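# Shut the case lid and lock its draw latch

## Task

Bring the case lid down to closed and engage the draw latch, so that the lid remains shut by itself once the robot lets go.

## Robot and tools

Robot: two six-joint arms, left_arm and right_arm, each with a parallel two-finger gripper, mounted on tilted plates attached to a shared metal frame behind them. Calibrated bases in the scene frame: left_arm at (-0.040, +0.153, +0.202) m, right_arm at (+0.028, -0.287, +0.202) m. A plate and its half of the frame count as part of that arm for any "too close" message.

Scene frame: origin at table-top height, midway between the nominal bases; +x reaches out over the table, +z points up, and left_arm sits on the +y side (arm names do not match image left and right). Results report each gripper's end_effector_position (metres, the point between the finger pads roughly 1 cm behind the tips) and end_effector_quat_wxyz in this frame. Fingers point along the gripper's +z and close along its y. The reported pose can be off by a few centimetres, more when the arm is stretched.

Joint order, used in every row and in every per-joint list of a result: waist, shoulder, elbow, wrist pitch, wrist yaw, wrist roll. Stated ranges in rad: waist -2.618 to 3.054, shoulder 0.000 to 3.142, elbow 0.000 to 3.142, wrist pitch -1.571 to 1.571, wrist yaw -1.571 to 1.571, wrist roll -2.094 to 2.094. Real ends may differ by up to 0.059 rad.

Row format (shared by execute_actions and move): one flat list of 14 numbers covering both arms, each in [-1, 1]: left_arm's six joint numbers then its gripper opening, followed by right_arm's six joint numbers then its opening. Joint numbers are scaled offsets, not poses: 1.0 equals 1.202 rad for the waist, 1.258 for the shoulder, 1.3 for the elbow, 2.073 for wrist pitch, 2.022 for wrist yaw and for wrist roll. Every offset counts from the "Joint targets" line as it stood when the action (or move) began, never from the previous row; sending the same offset again moves further. Sending 0 for all six joints re-commands the current targets. The opening number is absolute: +1 fully open, -1 closed. To leave a gripper unchanged, resend its present command; 0 is itself a half-open command.

execute_actions(actions, cameras): actions is a list of actions; each action is a table of up to 15 rows, one per 1/30 s step, and a shorter table repeats its last row to fill 15 steps. An action asking any joint more than 0.059 rad beyond its range is rejected for both arms; a malformed action, or a failing first action, rejects the whole call. An empty list just returns state and images. cameras picks images: omitted, null or ["all"] gives all; [] gives none; names are cam_high, cam_low, cam_left_wrist, cam_right_wrist (each 896x504).

move(target, speed, blend, opening_speed, blocking, cameras): target is one 14-number row or a list of up to 15 such rows; every row's offsets count from the same starting Joint targets. All joints move in step, so grippers trace curves, and nothing is avoided. speed is the top rate in rad/s of the joint with farthest to travel, 0.01 to 2, default 0.5, either one value or one per target. blend, in rad, rounds corners at intermediate targets (default 0 stops at each). opening_speed (0.2 or more, per second on the -1..+1 scale) ramps the grippers. Paths run at least 0.5 s; beyond 10 s they stop short. blocking=false returns after about 0.5 s while the move continues. The result adds a "move:" line: done, off_target (at rest with a joint over 0.035 rad from target), moving, held or fault, plus limits=held and the worst joint error per arm. done does not mean nothing was touched.

wait(seconds 0 to 10, cameras) lets time pass holding commands. stop(cameras) brakes a running move. zoom_image(camera, region [x0, y0, x1, y1] in pixels, at most 504 by 504) enlarges part of a camera's latest image. show_instructions shows the reference images (here a draw latch manual). read_manual gives licence texts only. finished_scene(scene) ends the scene irreversibly; the lid must stay latched without the robot.

Result lines: Joint positions (rad, each arm's block ending with the finger gap in metres, 0.093 when fully open), Joint velocities (rad/s; "within noise" when still), Joint targets (the base for the next offsets), Joint torques (N m, numbers 1 to 3 wrap at ±28), grip_measured (motor on the -1..+1 scale; pads meet near -0.94, each millimetre of object adds about 0.0208; it barely reveals contact), Tool commands, "joint sent to its limit", "joint command not followed" (clearance check altered targets), MOTOR HOT, OVER-TEMPERATURE FAULT.

Motion limits: each step a joint's target stays within a set lead of its measured angle, and targets putting a gripper over 200 mm from where it is get scaled back, so big offsets need several actions. Friction and weight can leave joints short. To end a push, command targets back past the measured positions.

Avoid: dropping items or releasing them while moving, slamming the lid, fast or hard contacts, pressing far past a contact, and any collision between the two arms (it can end the scene). Keep the case on the table. Don't hold loads or stretch out long, since motors heat and at 90 °C the arm folds away for good. Expect occasional tugs on held parts.

Each tool is called after "Call:" as name(argument=value, ...) on one line, values as JSON.

Reference images:

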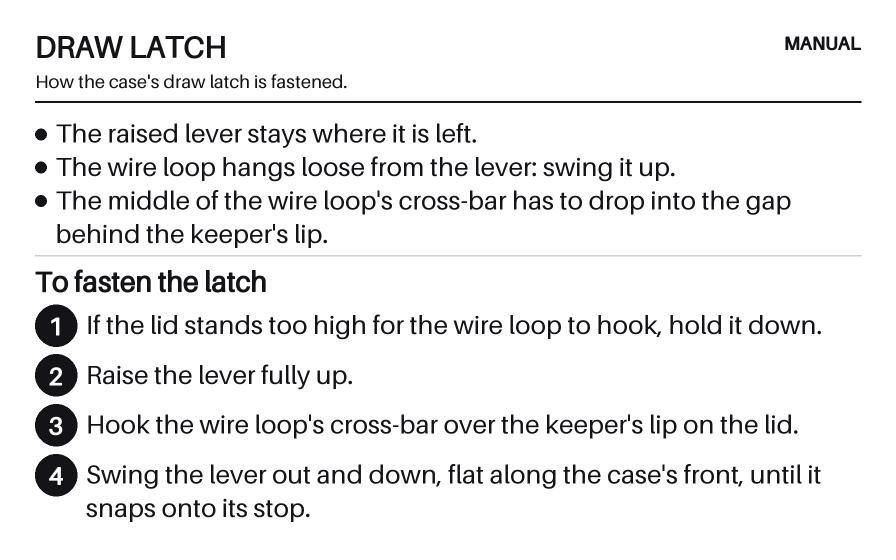

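## Session

Call:
execute_actions(actions=[])

Scene clock: 0.00 s.
left_arm: end_effector_position=(+0.1233, +0.1708, +0.2404) grip_measured=+1.000 end_effector_quat_wxyz=(+0.016, +0.726, +0.657, -0.200) | right_arm: end_effector_position=(+0.1839, -0.4325, +0.2842) grip_measured=+1.000 end_effector_quat_wxyz=(+0.248, -0.354, +0.872, +0.228)
Joint positions: left_arm=[0.072 1.424 0.82 -1.199 0.029 1.714 0.093] | right_arm=[-1.117 1.375 1.023 -1.414 -0.469 -1.95 0.093]
Joint velocities: within noise
Joint torques (N m): no reading
Heat: left arm: 26 °C; right arm: 26 °C.
Joint targets: left_arm=[0.071 1.417 0.829 -1.202 0.032 1.715] | right_arm=[-1.117 1.369 1.030 -1.414 -0.468 -1.950]
Tool commands: left_gripper/opening=+1.0 right_gripper/opening=+1.0

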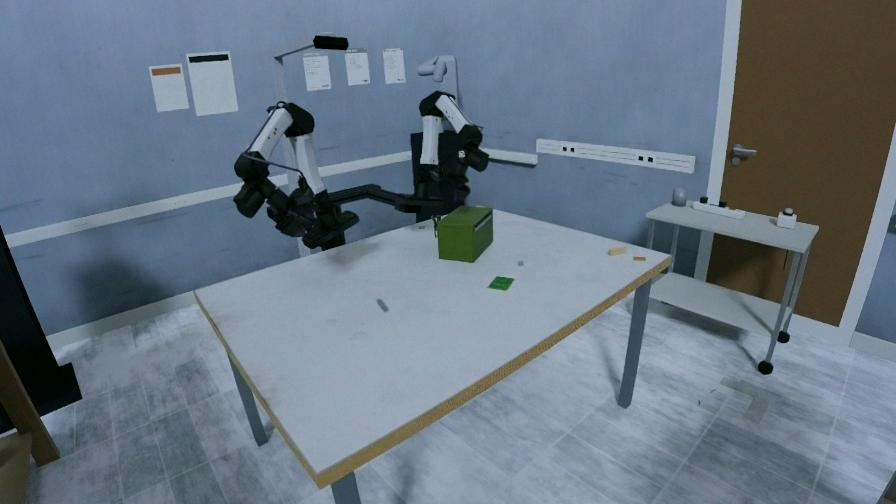

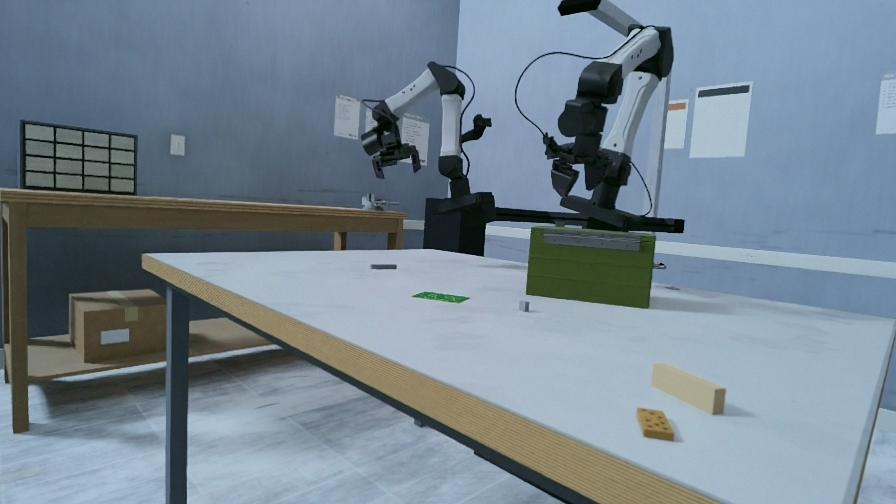

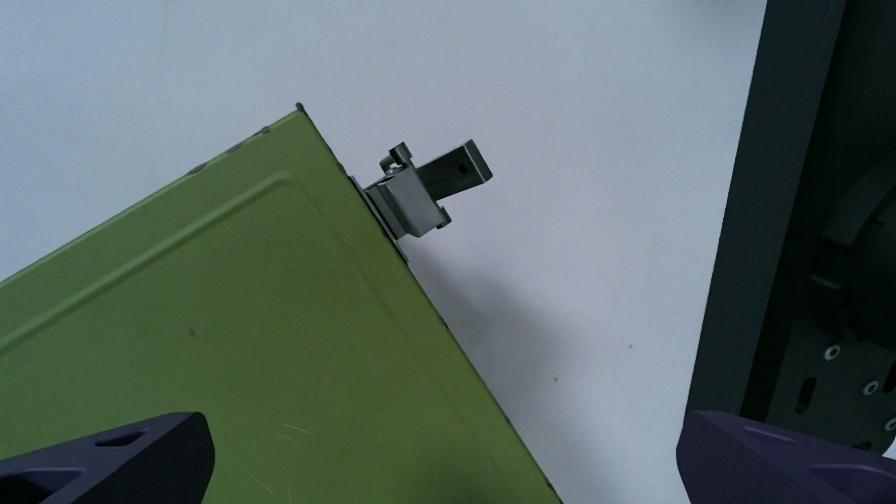

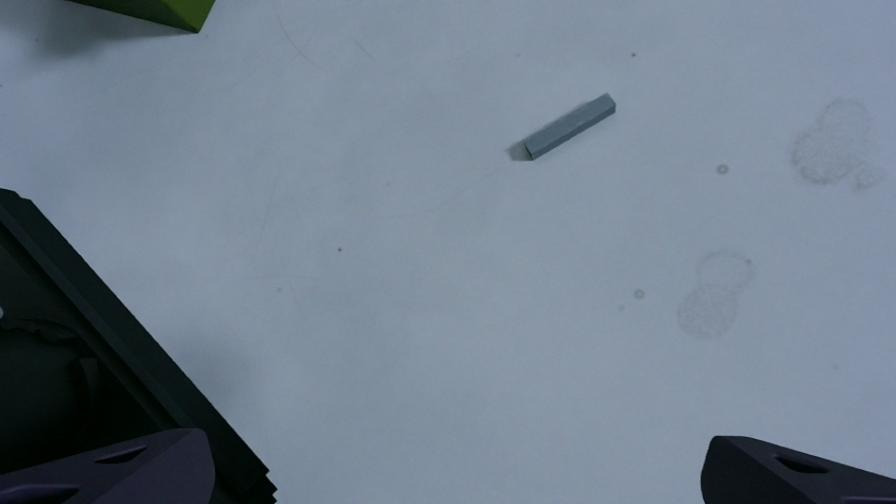

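Call:
zoom_image(camera="cam_left_wrist", region=[250, 80, 570, 300])

Call:
zoom_image(camera="cam_high", region=[400, 180, 540, 280])

Call:
zoom_image(camera="cam_low", region=[500, 140, 740, 320])

Scaled by 1.575 from the camera's 896x504 image, which has a finer 1280x720 frame.

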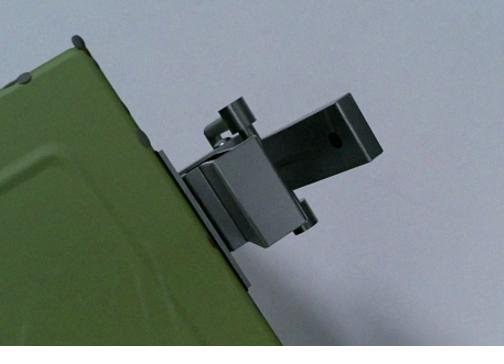

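Scaled by 3.600 from the camera's 896x504 image, which has a finer 1280x720 frame.

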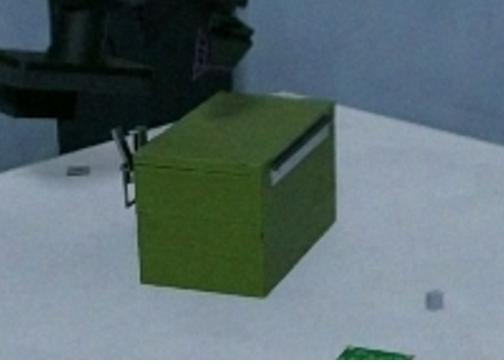

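Scaled by 2.100 from the camera's 896x504 image, which has a finer 1280x720 frame.

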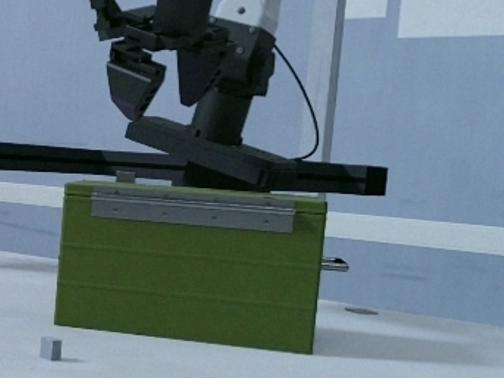

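Call:
move(target=[0.5,0,0,0,0,0,1,1.0,0.027,-0.417,0.586,0.231,0.964,1], speed=1.0, cameras=[])

Call:
move(target=[0,0,0,0,0,0,1,1.0,0,0,0,0,0,1], speed=1.0)

Scene clock: 107.93 s.
left_arm: end_effector_position=(+0.0919, +0.2570, +0.2194) grip_measured=+1.000 end_effector_quat_wxyz=(+0.014, +0.495, +0.837, -0.232) | right_arm: end_effector_position=(+0.3061, -0.2519, +0.1972) grip_measured=+1.000 end_effector_quat_wxyz=(+0.206, -0.034, +0.968, +0.143)
Joint positions: left_arm=[0.663 1.424 0.82 -1.199 0.029 1.714 0.093] | right_arm=[0.078 1.394 0.496 -0.216 -0.015 -0.01 0.093]
Joint velocities: within noise
Joint torques (N m): left_arm=[-0.08 -4.77 3.67 -0.52 0.27 0.06] | right_arm=[1.63 -3.49 4.53 1.28 -0.1 0.07]
Heat: left arm: 29 °C; right arm: 30 °C.
Joint targets: left_arm=[0.672 1.417 0.829 -1.202 0.032 1.715] | right_arm=[0.085 1.403 0.488 -0.199 -0.001 -0.001]
move: done
No camera images: "cameras" was empty.

Scene clock: 109.63 s.
left_arm: end_effector_position=(+0.0919, +0.2570, +0.2194) grip_measured=+1.000 end_effector_quat_wxyz=(+0.014, +0.495, +0.837, -0.232) | right_arm: end_effector_position=(+0.1003, -0.0238, +0.2677) grip_measured=+1.000 end_effector_quat_wxyz=(+0.235, -0.568, +0.748, +0.249)
Joint positions: left_arm=[0.663 1.424 0.82 -1.199 0.029 1.714 0.093] | right_arm=[1.282 1.394 0.496 -0.212 0.003 -0.008 0.093]
Joint velocities: within noise
Joint torques (N m): left_arm=[-0.06 -4.77 3.73 -0.51 0.27 0.05] | right_arm=[0.84 -2.5 5.81 1.68 -0.16 0]
Heat: left arm: 29 °C; right arm: 30 °C.
Joint targets: left_arm=[0.672 1.417 0.829 -1.202 0.032 1.715] | right_arm=[1.287 1.403 0.488 -0.199 -0.001 -0.001]
move: done
camera_calibration:
cam_left_wrist: T_world_to_cam=[[-0.82374, -0.413152, 0.388275, 0.0965888], [-0.376168, 0.910647, 0.170939, -0.196914], [-0.424205, -0.0052469, -0.905551, 0.32379], [0, 0, 0, 1]] pos_world=[0.142844, 0.220924, 0.289365]
cam_right_wrist: T_world_to_cam=[[0.9657, -0.22781, -0.124603, -0.066612], [-0.254076, -0.928008, -0.272481, 0.117659], [-0.053559, 0.294794, -0.954059, 0.348305], [0, 0, 0, 1]] pos_world=[0.112876, -0.00866453, 0.356063]

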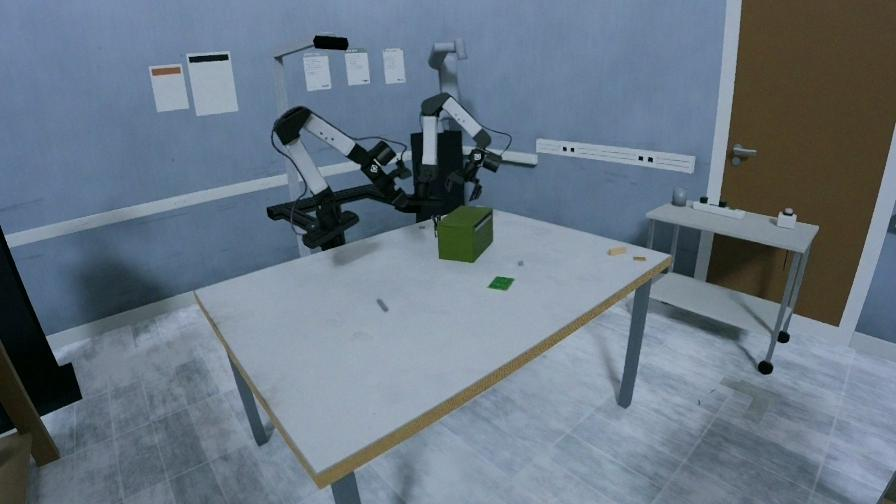

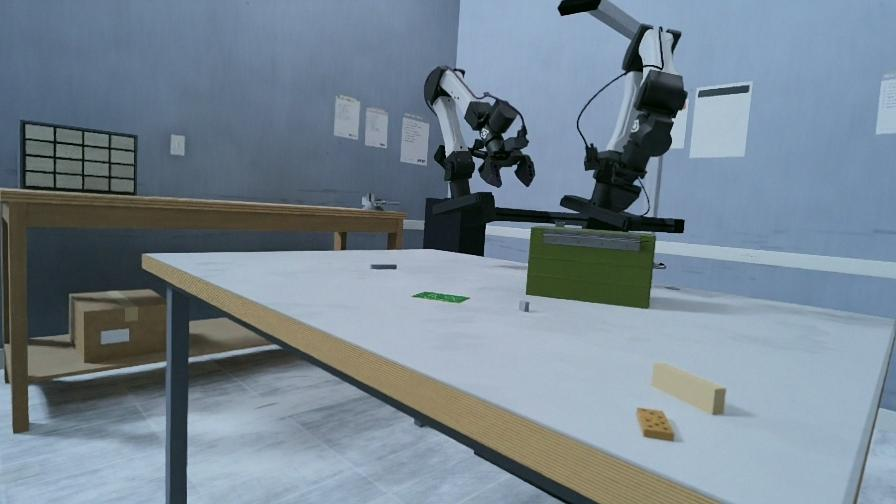

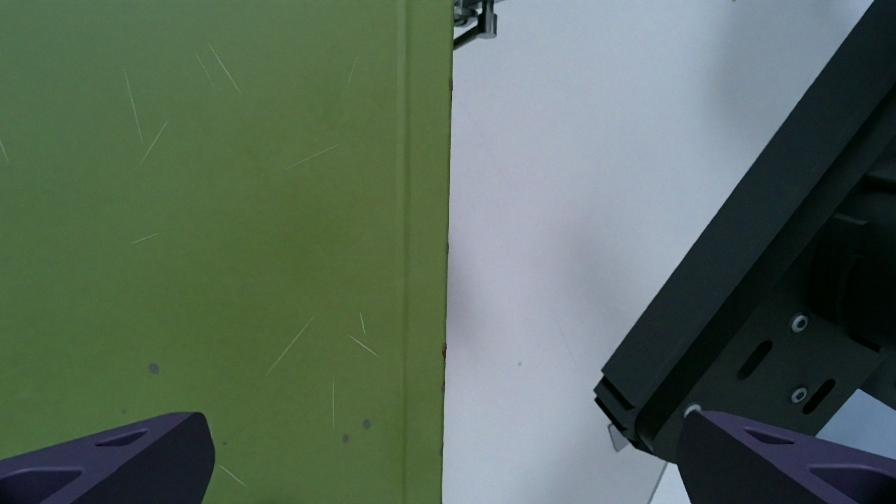

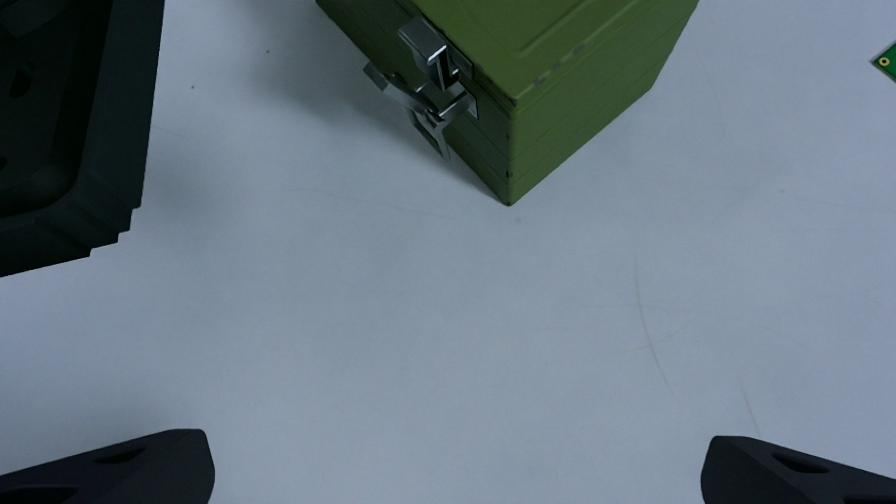

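Call:
zoom_image(camera="cam_right_wrist", region=[310, 0, 570, 220])

Call:
zoom_image(camera="cam_low", region=[620, 220, 720, 310])

Call:
zoom_image(camera="cam_high", region=[420, 195, 500, 270])

Scaled by 1.938 from the camera's 896x504 image, which has a finer 1280x720 frame.

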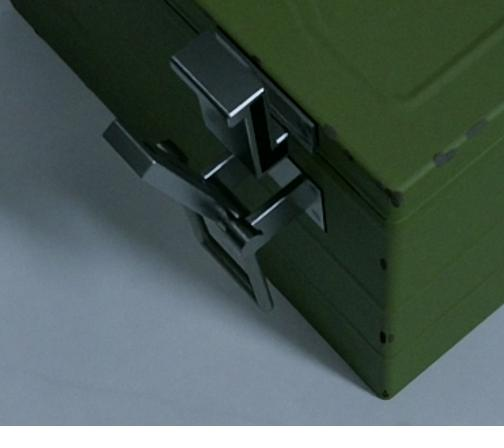

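Scaled by 5.040 from the camera's 896x504 image, which has a finer 1280x720 frame.

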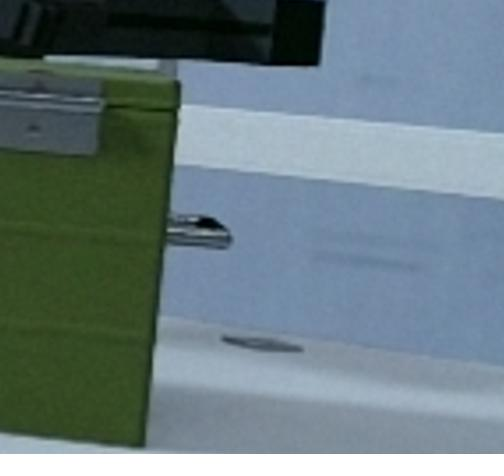

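Scaled by 6.300 from the camera's 896x504 image, which has a finer 1280x720 frame.

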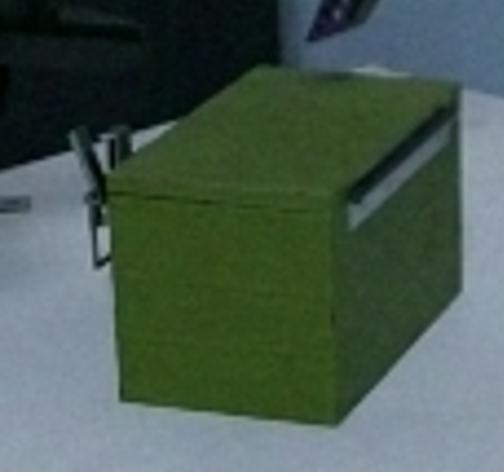

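Call:
move(target=[0,0,0,0,0,0,1,-0.624,0.475,0.078,0.255,-0.148,-0.247,1], speed=1.0, cameras=[])

Call:
move(target=[0,0,0,0,0,0,1,0,0.583,0.078,0.255,-0.494,-0.3,1], speed=0.8)

Call:
zoom_image(camera="cam_right_wrist", region=[300, 100, 600, 350])

Scene clock: 165.37 s.
left_arm: end_effector_position=(+0.0919, +0.2570, +0.2194) grip_measured=+1.000 end_effector_quat_wxyz=(+0.014, +0.495, +0.837, -0.232) | right_arm: end_effector_position=(+0.2727, -0.0505, +0.1562) grip_measured=+1.000 end_effector_quat_wxyz=(+0.261, -0.484, +0.793, +0.264)
Joint positions: left_arm=[0.663 1.424 0.82 -1.199 0.029 1.714 0.093] | right_arm=[0.542 1.991 0.569 0.312 -0.286 -0.491 0.093]
Joint velocities: within noise
Joint torques (N m): left_arm=[-0.06 -4.77 3.7 -0.53 0.27 0.05] | right_arm=[1.1 -6.02 5.37 1.5 -0.55 -0.11]
Heat: left arm: 29 °C; right arm: 32 °C.
Joint targets: left_arm=[0.672 1.417 0.829 -1.202 0.032 1.715] | right_arm=[0.537 2.000 0.589 0.329 -0.300 -0.500]
move: done
No camera images: "cameras" was empty.

Scene clock: 167.50 s.
left_arm: end_effector_position=(+0.0919, +0.2570, +0.2194) grip_measured=+1.000 end_effector_quat_wxyz=(+0.014, +0.495, +0.837, -0.232) | right_arm: end_effector_position=(+0.1418, +0.0110, +0.1290) grip_measured=+1.000 end_effector_quat_wxyz=(-0.362, +0.603, -0.381, -0.600)
Joint positions: left_arm=[0.663 1.424 0.82 -1.199 0.029 1.714 0.093] | right_arm=[0.542 2.725 0.686 0.84 -1.285 -1.098 0.093]
Joint velocities: within noise
Joint torques (N m): left_arm=[-0.06 -4.78 3.67 -0.52 0.27 0.05] | right_arm=[1.22 -7.2 0.35 1.1 -0.79 -0.15]
Heat: left arm: 29 °C; right arm: 32 °C.
Joint targets: left_arm=[0.672 1.417 0.829 -1.202 0.032 1.715] | right_arm=[0.537 2.733 0.691 0.858 -1.299 -1.107]
move: done
camera_calibration:
cam_left_wrist: T_world_to_cam=[[-0.82374, -0.413152, 0.388275, 0.0965888], [-0.376168, 0.910647, 0.170939, -0.196914], [-0.424205, -0.0052469, -0.905551, 0.32379], [0, 0, 0, 1]] pos_world=[0.142844, 0.220924, 0.289365]
cam_right_wrist: T_world_to_cam=[[0.886849, 0.461015, -0.0310496, -0.124529], [0.167643, -0.383656, -0.908132, 0.138918], [-0.430575, 0.800171, -0.417531, 0.18666], [0, 0, 0, 1]] pos_world=[0.167521, -0.0386533, 0.200226]

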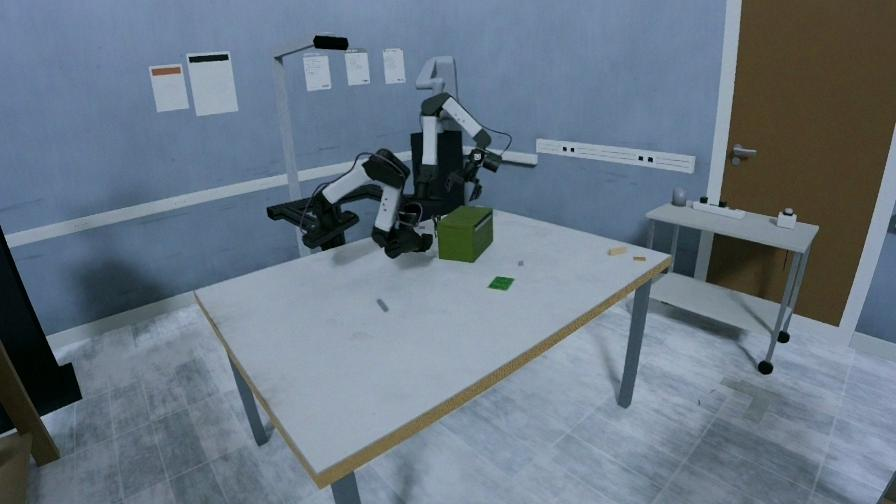

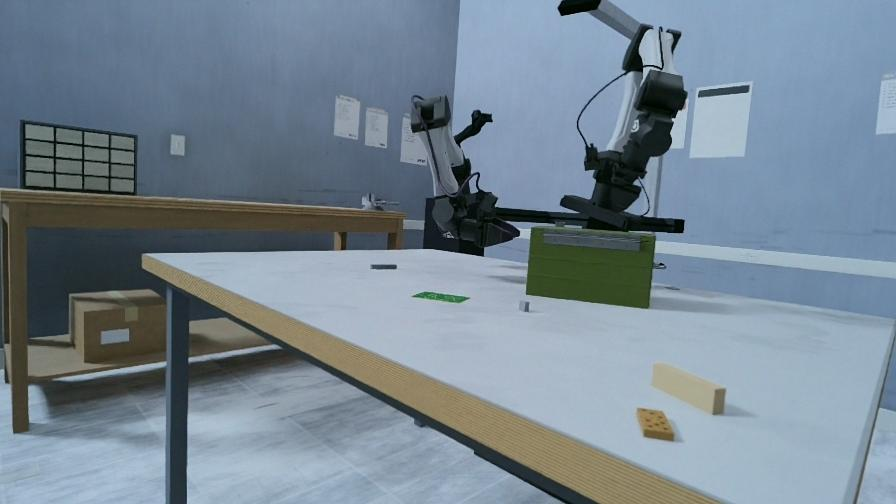

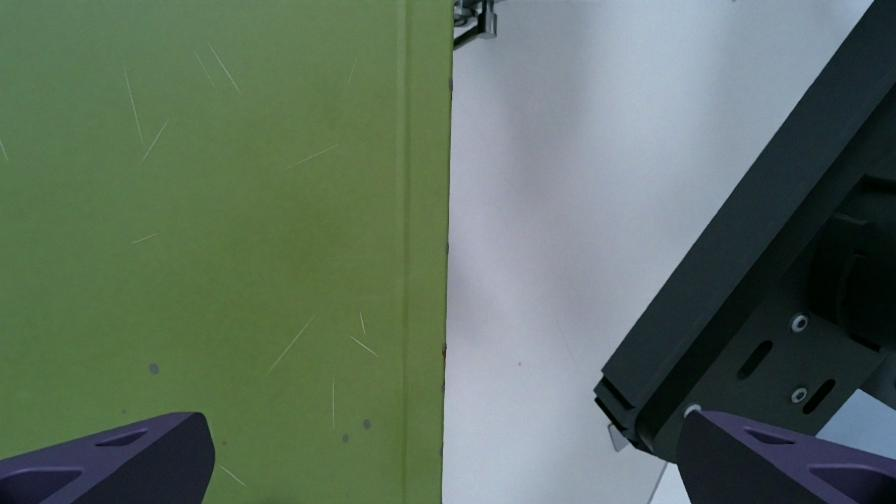

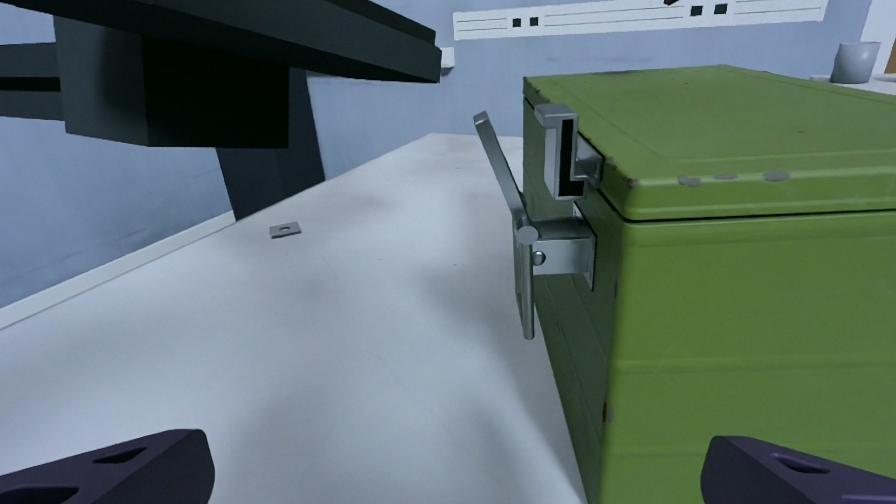

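Scaled by 1.680 from the camera's 896x504 image, which has a finer 1280x720 frame.

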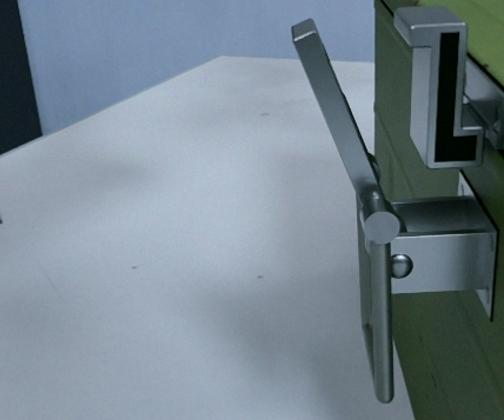

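Call:
zoom_image(camera="cam_right_wrist", region=[460, 70, 660, 230])

Call:
zoom_image(camera="cam_right_wrist", region=[460, 190, 660, 350])

Scaled by 2.520 from the camera's 896x504 image, which has a finer 1280x720 frame.

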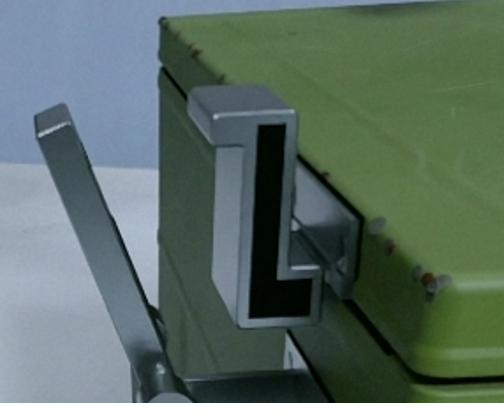

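Scaled by 2.520 from the camera's 896x504 image, which has a finer 1280x720 frame.

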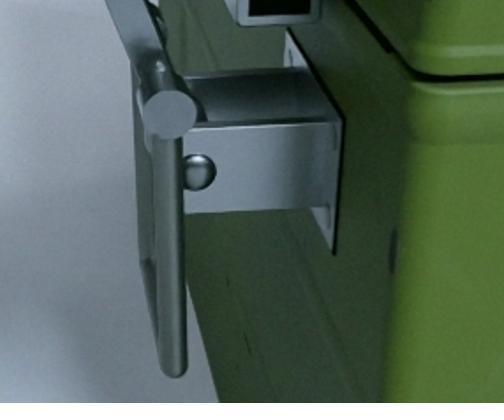

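Call:
move(target=[-0.764,-0.056,-0.129,0.143,-0.143,0,-1,0,0,0,0,0,0,1], speed=0.7, cameras=["cam_left_wrist","cam_right_wrist"])

Scene clock: 312.20 s.
left_arm: end_effector_position=(+0.1459, +0.1545, +0.2169) grip_measured=-0.982 end_effector_quat_wxyz=(-0.007, +0.832, +0.555, -0.017) | right_arm: end_effector_position=(+0.1418, +0.0110, +0.1292) grip_measured=+1.000 end_effector_quat_wxyz=(-0.363, +0.603, -0.380, -0.600)
Joint positions: left_arm=[-0.237 1.366 0.668 -0.923 -0.242 1.714 0] | right_arm=[0.542 2.725 0.686 0.841 -1.286 -1.099 0.093]
Joint velocities: within noise
Joint torques (N m): left_arm=[-2.3 -4.56 3.11 0.4 -0.04 0.03] | right_arm=[1.31 -7.17 0.39 1.07 -0.8 -0.1]
Heat: left arm: 29 °C; right arm: 29 °C.
Joint targets: left_arm=[-0.247 1.346 0.662 -0.905 -0.257 1.715] | right_arm=[0.537 2.733 0.691 0.858 -1.299 -1.107]
move: done
camera_calibration:
cam_left_wrist: T_world_to_cam=[[-0.929429, 0.366699, 0.0411504, 0.06986], [0.34866, 0.836204, 0.423319, -0.231863], [0.12082, 0.407793, -0.905046, 0.200401], [0, 0, 0, 1]] pos_world=[0.121559, 0.0865454, 0.27665]
cam_right_wrist: T_world_to_cam=[[0.886677, 0.461445, -0.0295304, -0.124657], [0.168591, -0.382098, -0.908613, 0.139005], [-0.430558, 0.800668, -0.416593, 0.186608], [0, 0, 0, 1]] pos_world=[0.167442, -0.0387751, 0.20036]
Images, in order (width x height): cam_left_wrist 896x504, cam_right_wrist 896x504.

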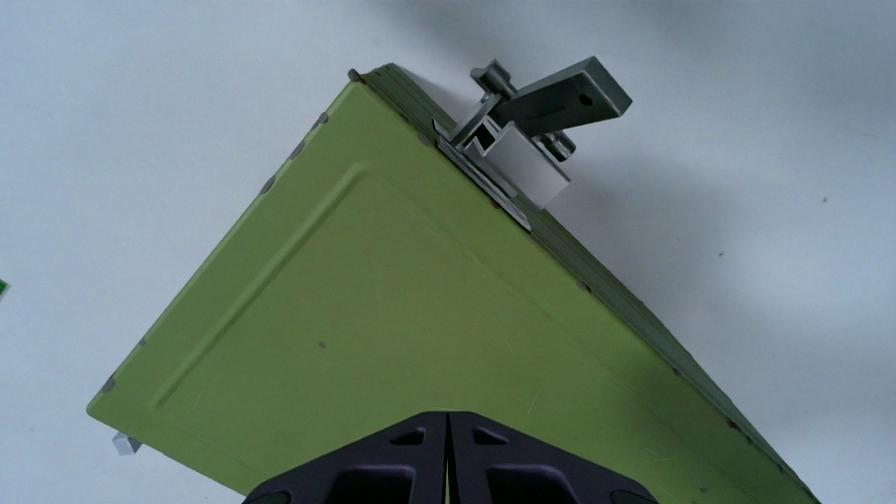

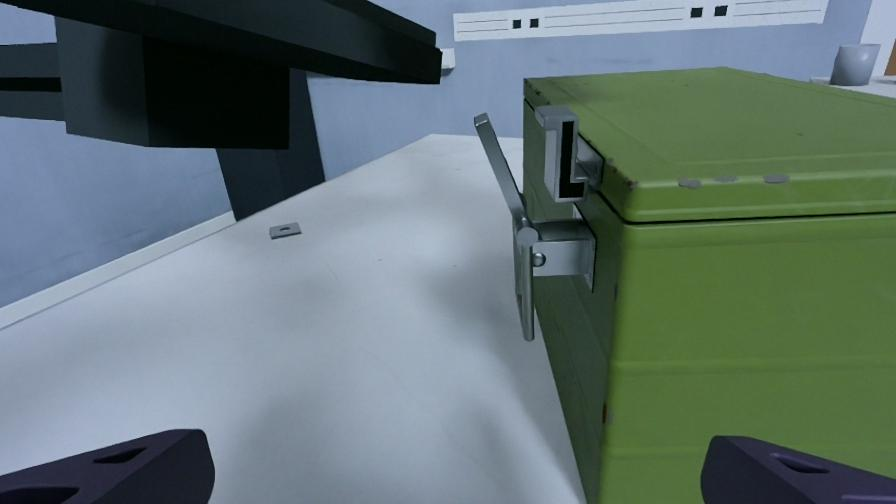

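Call:
zoom_image(camera="cam_left_wrist", region=[420, 40, 650, 220])

Scaled by 2.191 from the camera's 896x504 image, which has a finer 1280x720 frame.

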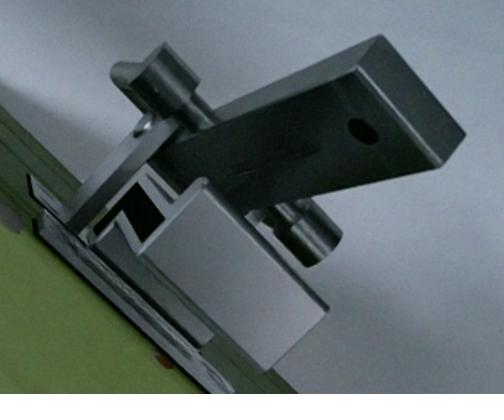

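Call:
move(target=[0.035,0.0525,-0.063,0.0762,0,0,-1,0,0,0,0,0,0,1], speed=0.3, cameras=["cam_left_wrist","cam_right_wrist"])

Scene clock: 324.63 s.
left_arm: end_effector_position=(+0.1479, +0.1519, +0.1915) grip_measured=-0.982 end_effector_quat_wxyz=(+0.003, +0.823, +0.568, -0.007) | right_arm: end_effector_position=(+0.1418, +0.0110, +0.1292) grip_measured=+1.000 end_effector_quat_wxyz=(-0.363, +0.603, -0.380, -0.600)
Joint positions: left_arm=[-0.214 1.405 0.585 -0.766 -0.243 1.714 0] | right_arm=[0.542 2.725 0.686 0.841 -1.286 -1.099 0.093]
Joint velocities: within noise
Joint torques (N m): left_arm=[-0.42 -2.25 3 0.45 -0.05 0.03] | right_arm=[1.32 -7.25 0.51 1.1 -0.79 -0.11]
Heat: left arm: 29 °C; right arm: 29 °C.
Joint targets: left_arm=[-0.205 1.412 0.580 -0.747 -0.257 1.715] | right_arm=[0.537 2.733 0.691 0.858 -1.299 -1.107]
move: done
camera_calibration:
cam_left_wrist: T_world_to_cam=[[-0.941202, 0.33756, 0.0138447, 0.0851138], [0.310735, 0.848868, 0.42763, -0.216756], [0.132599, 0.406788, -0.903848, 0.176433], [0, 0, 0, 1]] pos_world=[0.124068, 0.083495, 0.250982]
cam_right_wrist: T_world_to_cam=[[0.886677, 0.461445, -0.0295304, -0.124657], [0.168591, -0.382098, -0.908613, 0.139005], [-0.430558, 0.800668, -0.416593, 0.186608], [0, 0, 0, 1]] pos_world=[0.167442, -0.0387751, 0.20036]
Images, in order (width x height): cam_left_wrist 896x504, cam_right_wrist 896x504.

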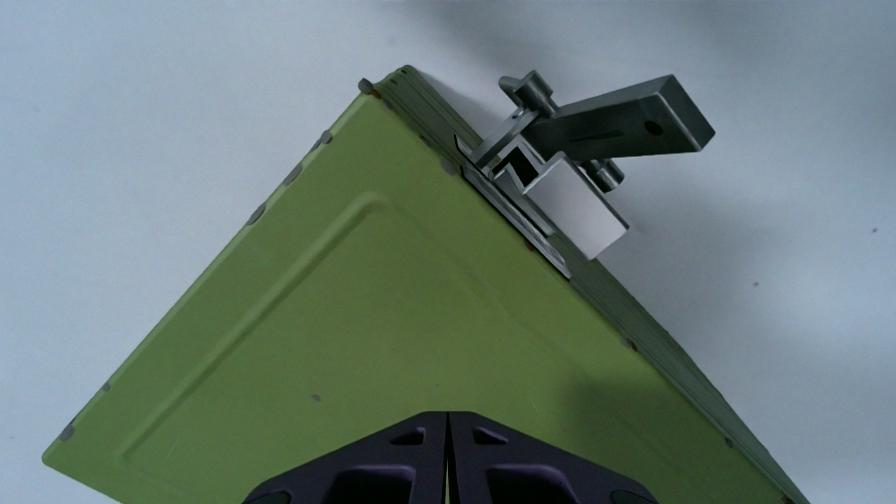

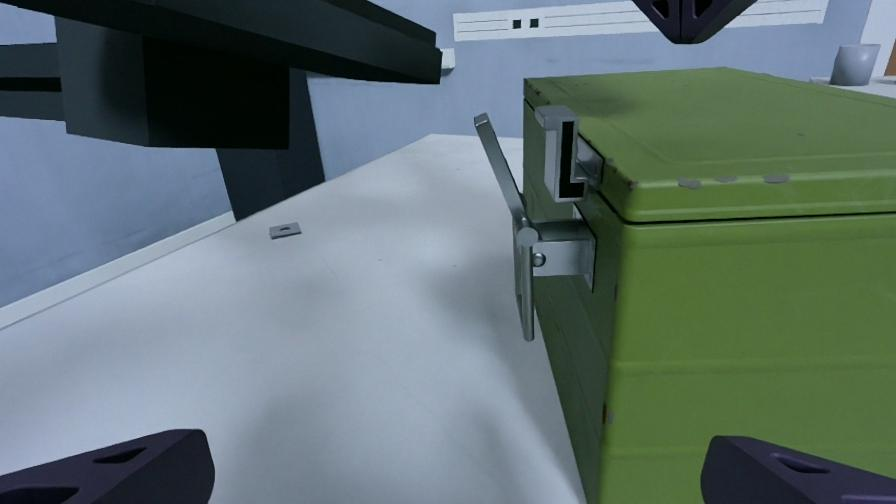

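Call:
move(target=[0.012,0.0175,-0.021,0.0254,0,0,-1,0,0,0,0,0,0,1], speed=0.1, cameras=["cam_right_wrist"])

Scene clock: 330.97 s.
left_arm: end_effector_position=(+0.1472, +0.1523, +0.1820) grip_measured=-0.982 end_effector_quat_wxyz=(+0.004, +0.819, +0.574, -0.007) | right_arm: end_effector_position=(+0.1418, +0.0110, +0.1292) grip_measured=+1.000 end_effector_quat_wxyz=(-0.363, +0.603, -0.380, -0.600)
Joint positions: left_arm=[-0.199 1.427 0.558 -0.714 -0.243 1.714 0] | right_arm=[0.542 2.725 0.686 0.841 -1.286 -1.099 0.093]
Joint velocities: within noise
Joint torques (N m): left_arm=[-0.43 -2.22 2.82 0.46 -0.05 0.03] | right_arm=[1.28 -7.21 0.29 1.09 -0.8 -0.08]
Heat: left arm: 29 °C; right arm: 29 °C.
Joint targets: left_arm=[-0.190 1.434 0.552 -0.694 -0.257 1.715] | right_arm=[0.537 2.733 0.691 0.858 -1.299 -1.107]
move: done
camera_calibration:
cam_right_wrist: T_world_to_cam=[[0.886677, 0.461445, -0.0295304, -0.124657], [0.168591, -0.382098, -0.908613, 0.139005], [-0.430558, 0.800668, -0.416593, 0.186608], [0, 0, 0, 1]] pos_world=[0.167442, -0.0387751, 0.20036]
Images, in order (width x height): cam_right_wrist 896x504.

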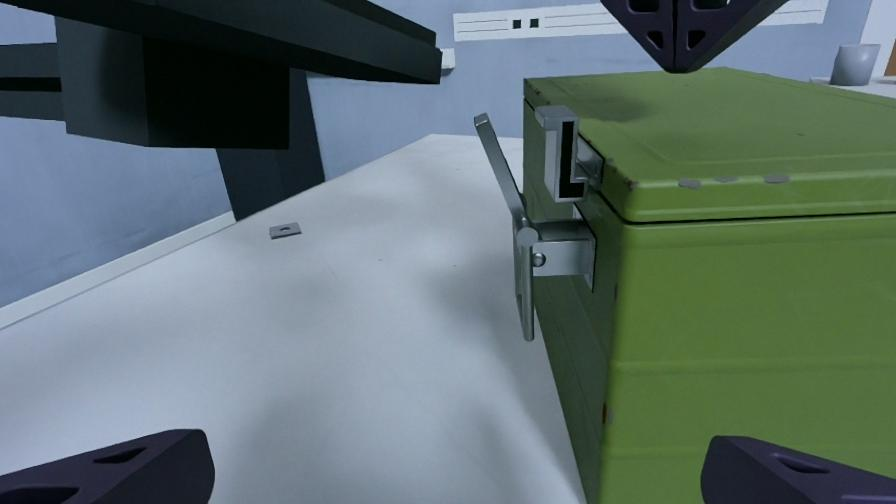

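Call:
move(target=[0.012,0.0175,-0.021,0.0254,0,0,-1,0,0,0,0,0,0,1], speed=0.1, cameras=["cam_right_wrist"])

Call:
move(target=[0.006,0.009,-0.011,0.0127,0,0,-1,0,0,0,0,0,0,1], speed=0.1, cameras=["cam_right_wrist"])

Scene clock: 337.97 s.
left_arm: end_effector_position=(+0.1457, +0.1529, +0.1725) grip_measured=-0.982 end_effector_quat_wxyz=(+0.003, +0.814, +0.580, -0.007) | right_arm: end_effector_position=(+0.1418, +0.0110, +0.1292) grip_measured=+1.000 end_effector_quat_wxyz=(-0.363, +0.603, -0.380, -0.600)
Joint positions: left_arm=[-0.185 1.448 0.531 -0.661 -0.243 1.714 0] | right_arm=[0.542 2.725 0.686 0.841 -1.286 -1.099 0.093]
Joint velocities: within noise
Joint torques (N m): left_arm=[-0.43 -2.29 2.69 0.44 -0.05 0.03] | right_arm=[1.17 -7.09 0.25 1.06 -0.77 -0.11]
Heat: left arm: 29 °C; right arm: 29 °C.
Joint targets: left_arm=[-0.175 1.456 0.525 -0.642 -0.257 1.715] | right_arm=[0.537 2.733 0.691 0.858 -1.299 -1.107]
move: done
camera_calibration:
cam_right_wrist: T_world_to_cam=[[0.886677, 0.461445, -0.0295304, -0.124657], [0.168591, -0.382098, -0.908613, 0.139005], [-0.430558, 0.800668, -0.416593, 0.186608], [0, 0, 0, 1]] pos_world=[0.167442, -0.0387751, 0.20036]
Images, in order (width x height): cam_right_wrist 896x504.

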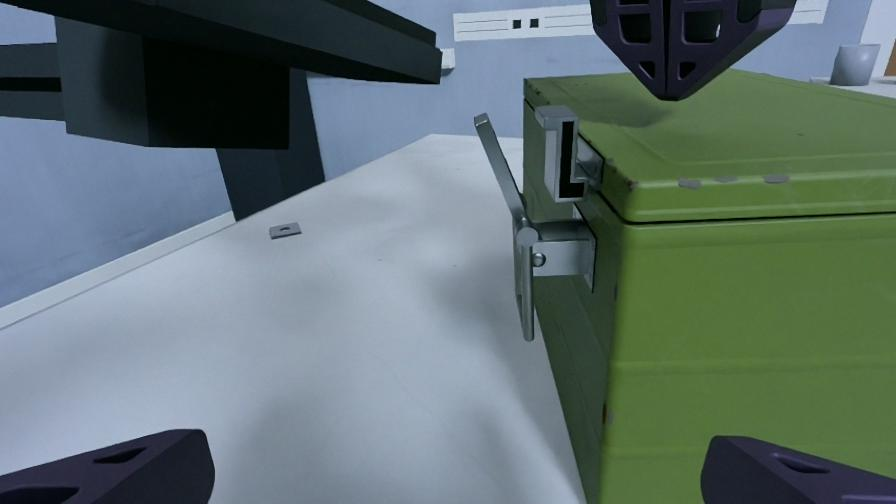

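Scene clock: 338.87 s.
left_arm: end_effector_position=(+0.1445, +0.1532, +0.1677) grip_measured=-0.982 end_effector_quat_wxyz=(+0.003, +0.812, +0.583, -0.007) | right_arm: end_effector_position=(+0.1418, +0.0110, +0.1293) grip_measured=+1.000 end_effector_quat_wxyz=(-0.363, +0.603, -0.380, -0.600)
Joint positions: left_arm=[-0.177 1.46 0.517 -0.635 -0.243 1.714 0] | right_arm=[0.542 2.725 0.686 0.841 -1.286 -1.099 0.093]
Joint velocities: within noise
Joint torques (N m): left_arm=[-0.44 -2.29 2.59 0.45 -0.05 0.03] | right_arm=[1.42 -7.05 0.39 1.16 -0.79 -0.07]
Heat: left arm: 29 °C; right arm: 29 °C.
Joint targets: left_arm=[-0.168 1.468 0.511 -0.615 -0.257 1.715] | right_arm=[0.537 2.733 0.691 0.858 -1.299 -1.107]
move: done
camera_calibration:
cam_right_wrist: T_world_to_cam=[[0.886728, 0.461371, -0.0291624, -0.124752], [0.168836, -0.381926, -0.90864, 0.138991], [-0.430358, 0.800793, -0.41656, 0.186583], [0, 0, 0, 1]] pos_world=[0.167452, -0.0387732, 0.200378]
Images, in order (width x height): cam_right_wrist 896x504.

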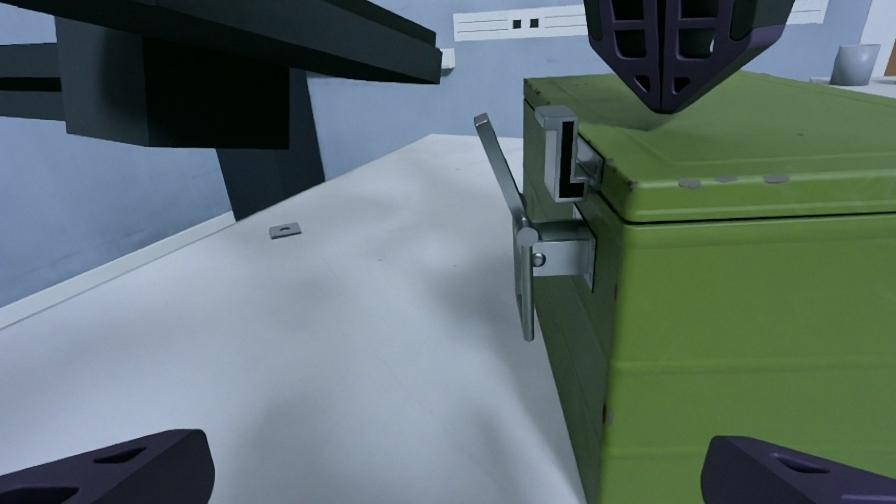

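Call:
move(target=[0.006,0.009,-0.011,0.0127,0,0,-1,0,0,0,0,0,0,1], speed=0.1, cameras=["cam_right_wrist"])

Call:
move(target=[0.006,0.009,-0.011,0.0127,0,0,-1,0,0,0,0,0,0,1], speed=0.1, cameras=["cam_right_wrist"])

Scene clock: 343.13 s.
left_arm: end_effector_position=(+0.1433, +0.1535, +0.1631) grip_measured=-0.982 end_effector_quat_wxyz=(+0.003, +0.810, +0.586, -0.007) | right_arm: end_effector_position=(+0.1418, +0.0110, +0.1293) grip_measured=+1.000 end_effector_quat_wxyz=(-0.363, +0.603, -0.380, -0.600)
Joint positions: left_arm=[-0.171 1.471 0.503 -0.608 -0.243 1.714 0] | right_arm=[0.542 2.725 0.686 0.841 -1.286 -1.099 0.093]
Joint velocities: within noise
Joint torques (N m): left_arm=[-0.44 -2.28 2.51 0.45 -0.05 0.03] | right_arm=[1.31 -7.17 0.43 1.09 -0.79 -0.1]
Heat: left arm: 29 °C; right arm: 29 °C.
Joint targets: left_arm=[-0.161 1.479 0.497 -0.589 -0.257 1.715] | right_arm=[0.537 2.733 0.691 0.858 -1.299 -1.107]
move: done
camera_calibration:
cam_right_wrist: T_world_to_cam=[[0.886728, 0.461371, -0.0291624, -0.124752], [0.168836, -0.381926, -0.90864, 0.138991], [-0.430358, 0.800793, -0.41656, 0.186583], [0, 0, 0, 1]] pos_world=[0.167452, -0.0387732, 0.200378]
Images, in order (width x height): cam_right_wrist 896x504.

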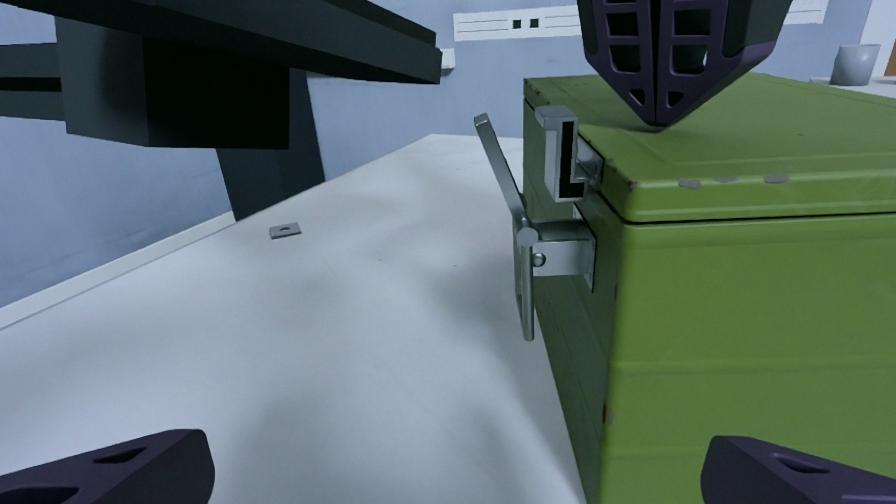

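Scene clock: 343.83 s.
left_arm: end_effector_position=(+0.1420, +0.1538, +0.1603) grip_measured=-0.982 end_effector_quat_wxyz=(+0.002, +0.809, +0.588, -0.008) | right_arm: end_effector_position=(+0.1418, +0.0110, +0.1293) grip_measured=+1.000 end_effector_quat_wxyz=(-0.363, +0.603, -0.380, -0.600)
Joint positions: left_arm=[-0.166 1.477 0.494 -0.595 -0.243 1.714 0] | right_arm=[0.542 2.725 0.686 0.841 -1.286 -1.099 0.093]
Joint velocities: within noise
Joint torques (N m): left_arm=[-0.16 -1.88 1.94 0.58 -0.05 0.04] | right_arm=[1.31 -7.19 0.4 1.1 -0.77 -0.12]
Heat: left arm: 29 °C; right arm: 29 °C.
Joint targets: left_arm=[-0.154 1.490 0.482 -0.563 -0.257 1.715] | right_arm=[0.537 2.733 0.691 0.858 -1.299 -1.107]
move: done
camera_calibration:
cam_right_wrist: T_world_to_cam=[[0.886728, 0.461371, -0.0291624, -0.124752], [0.168836, -0.381926, -0.90864, 0.138991], [-0.430358, 0.800793, -0.41656, 0.186583], [0, 0, 0, 1]] pos_world=[0.167452, -0.0387732, 0.200378]
Images, in order (width x height): cam_right_wrist 896x504.

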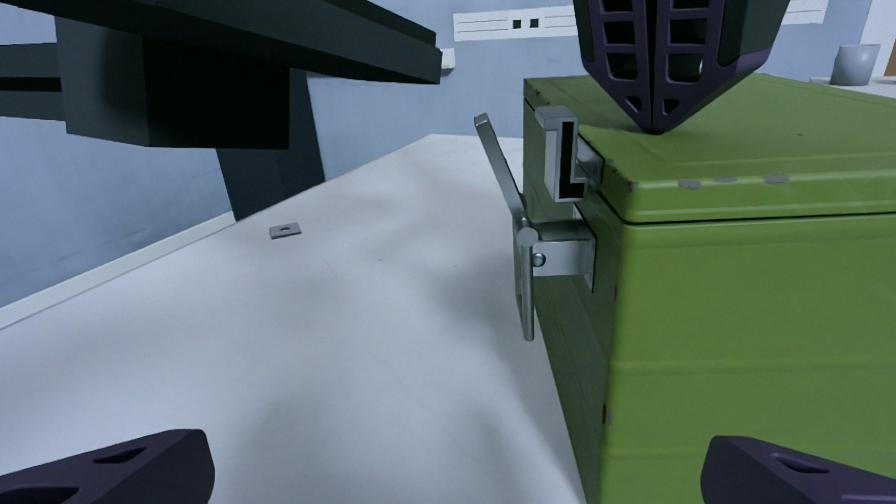

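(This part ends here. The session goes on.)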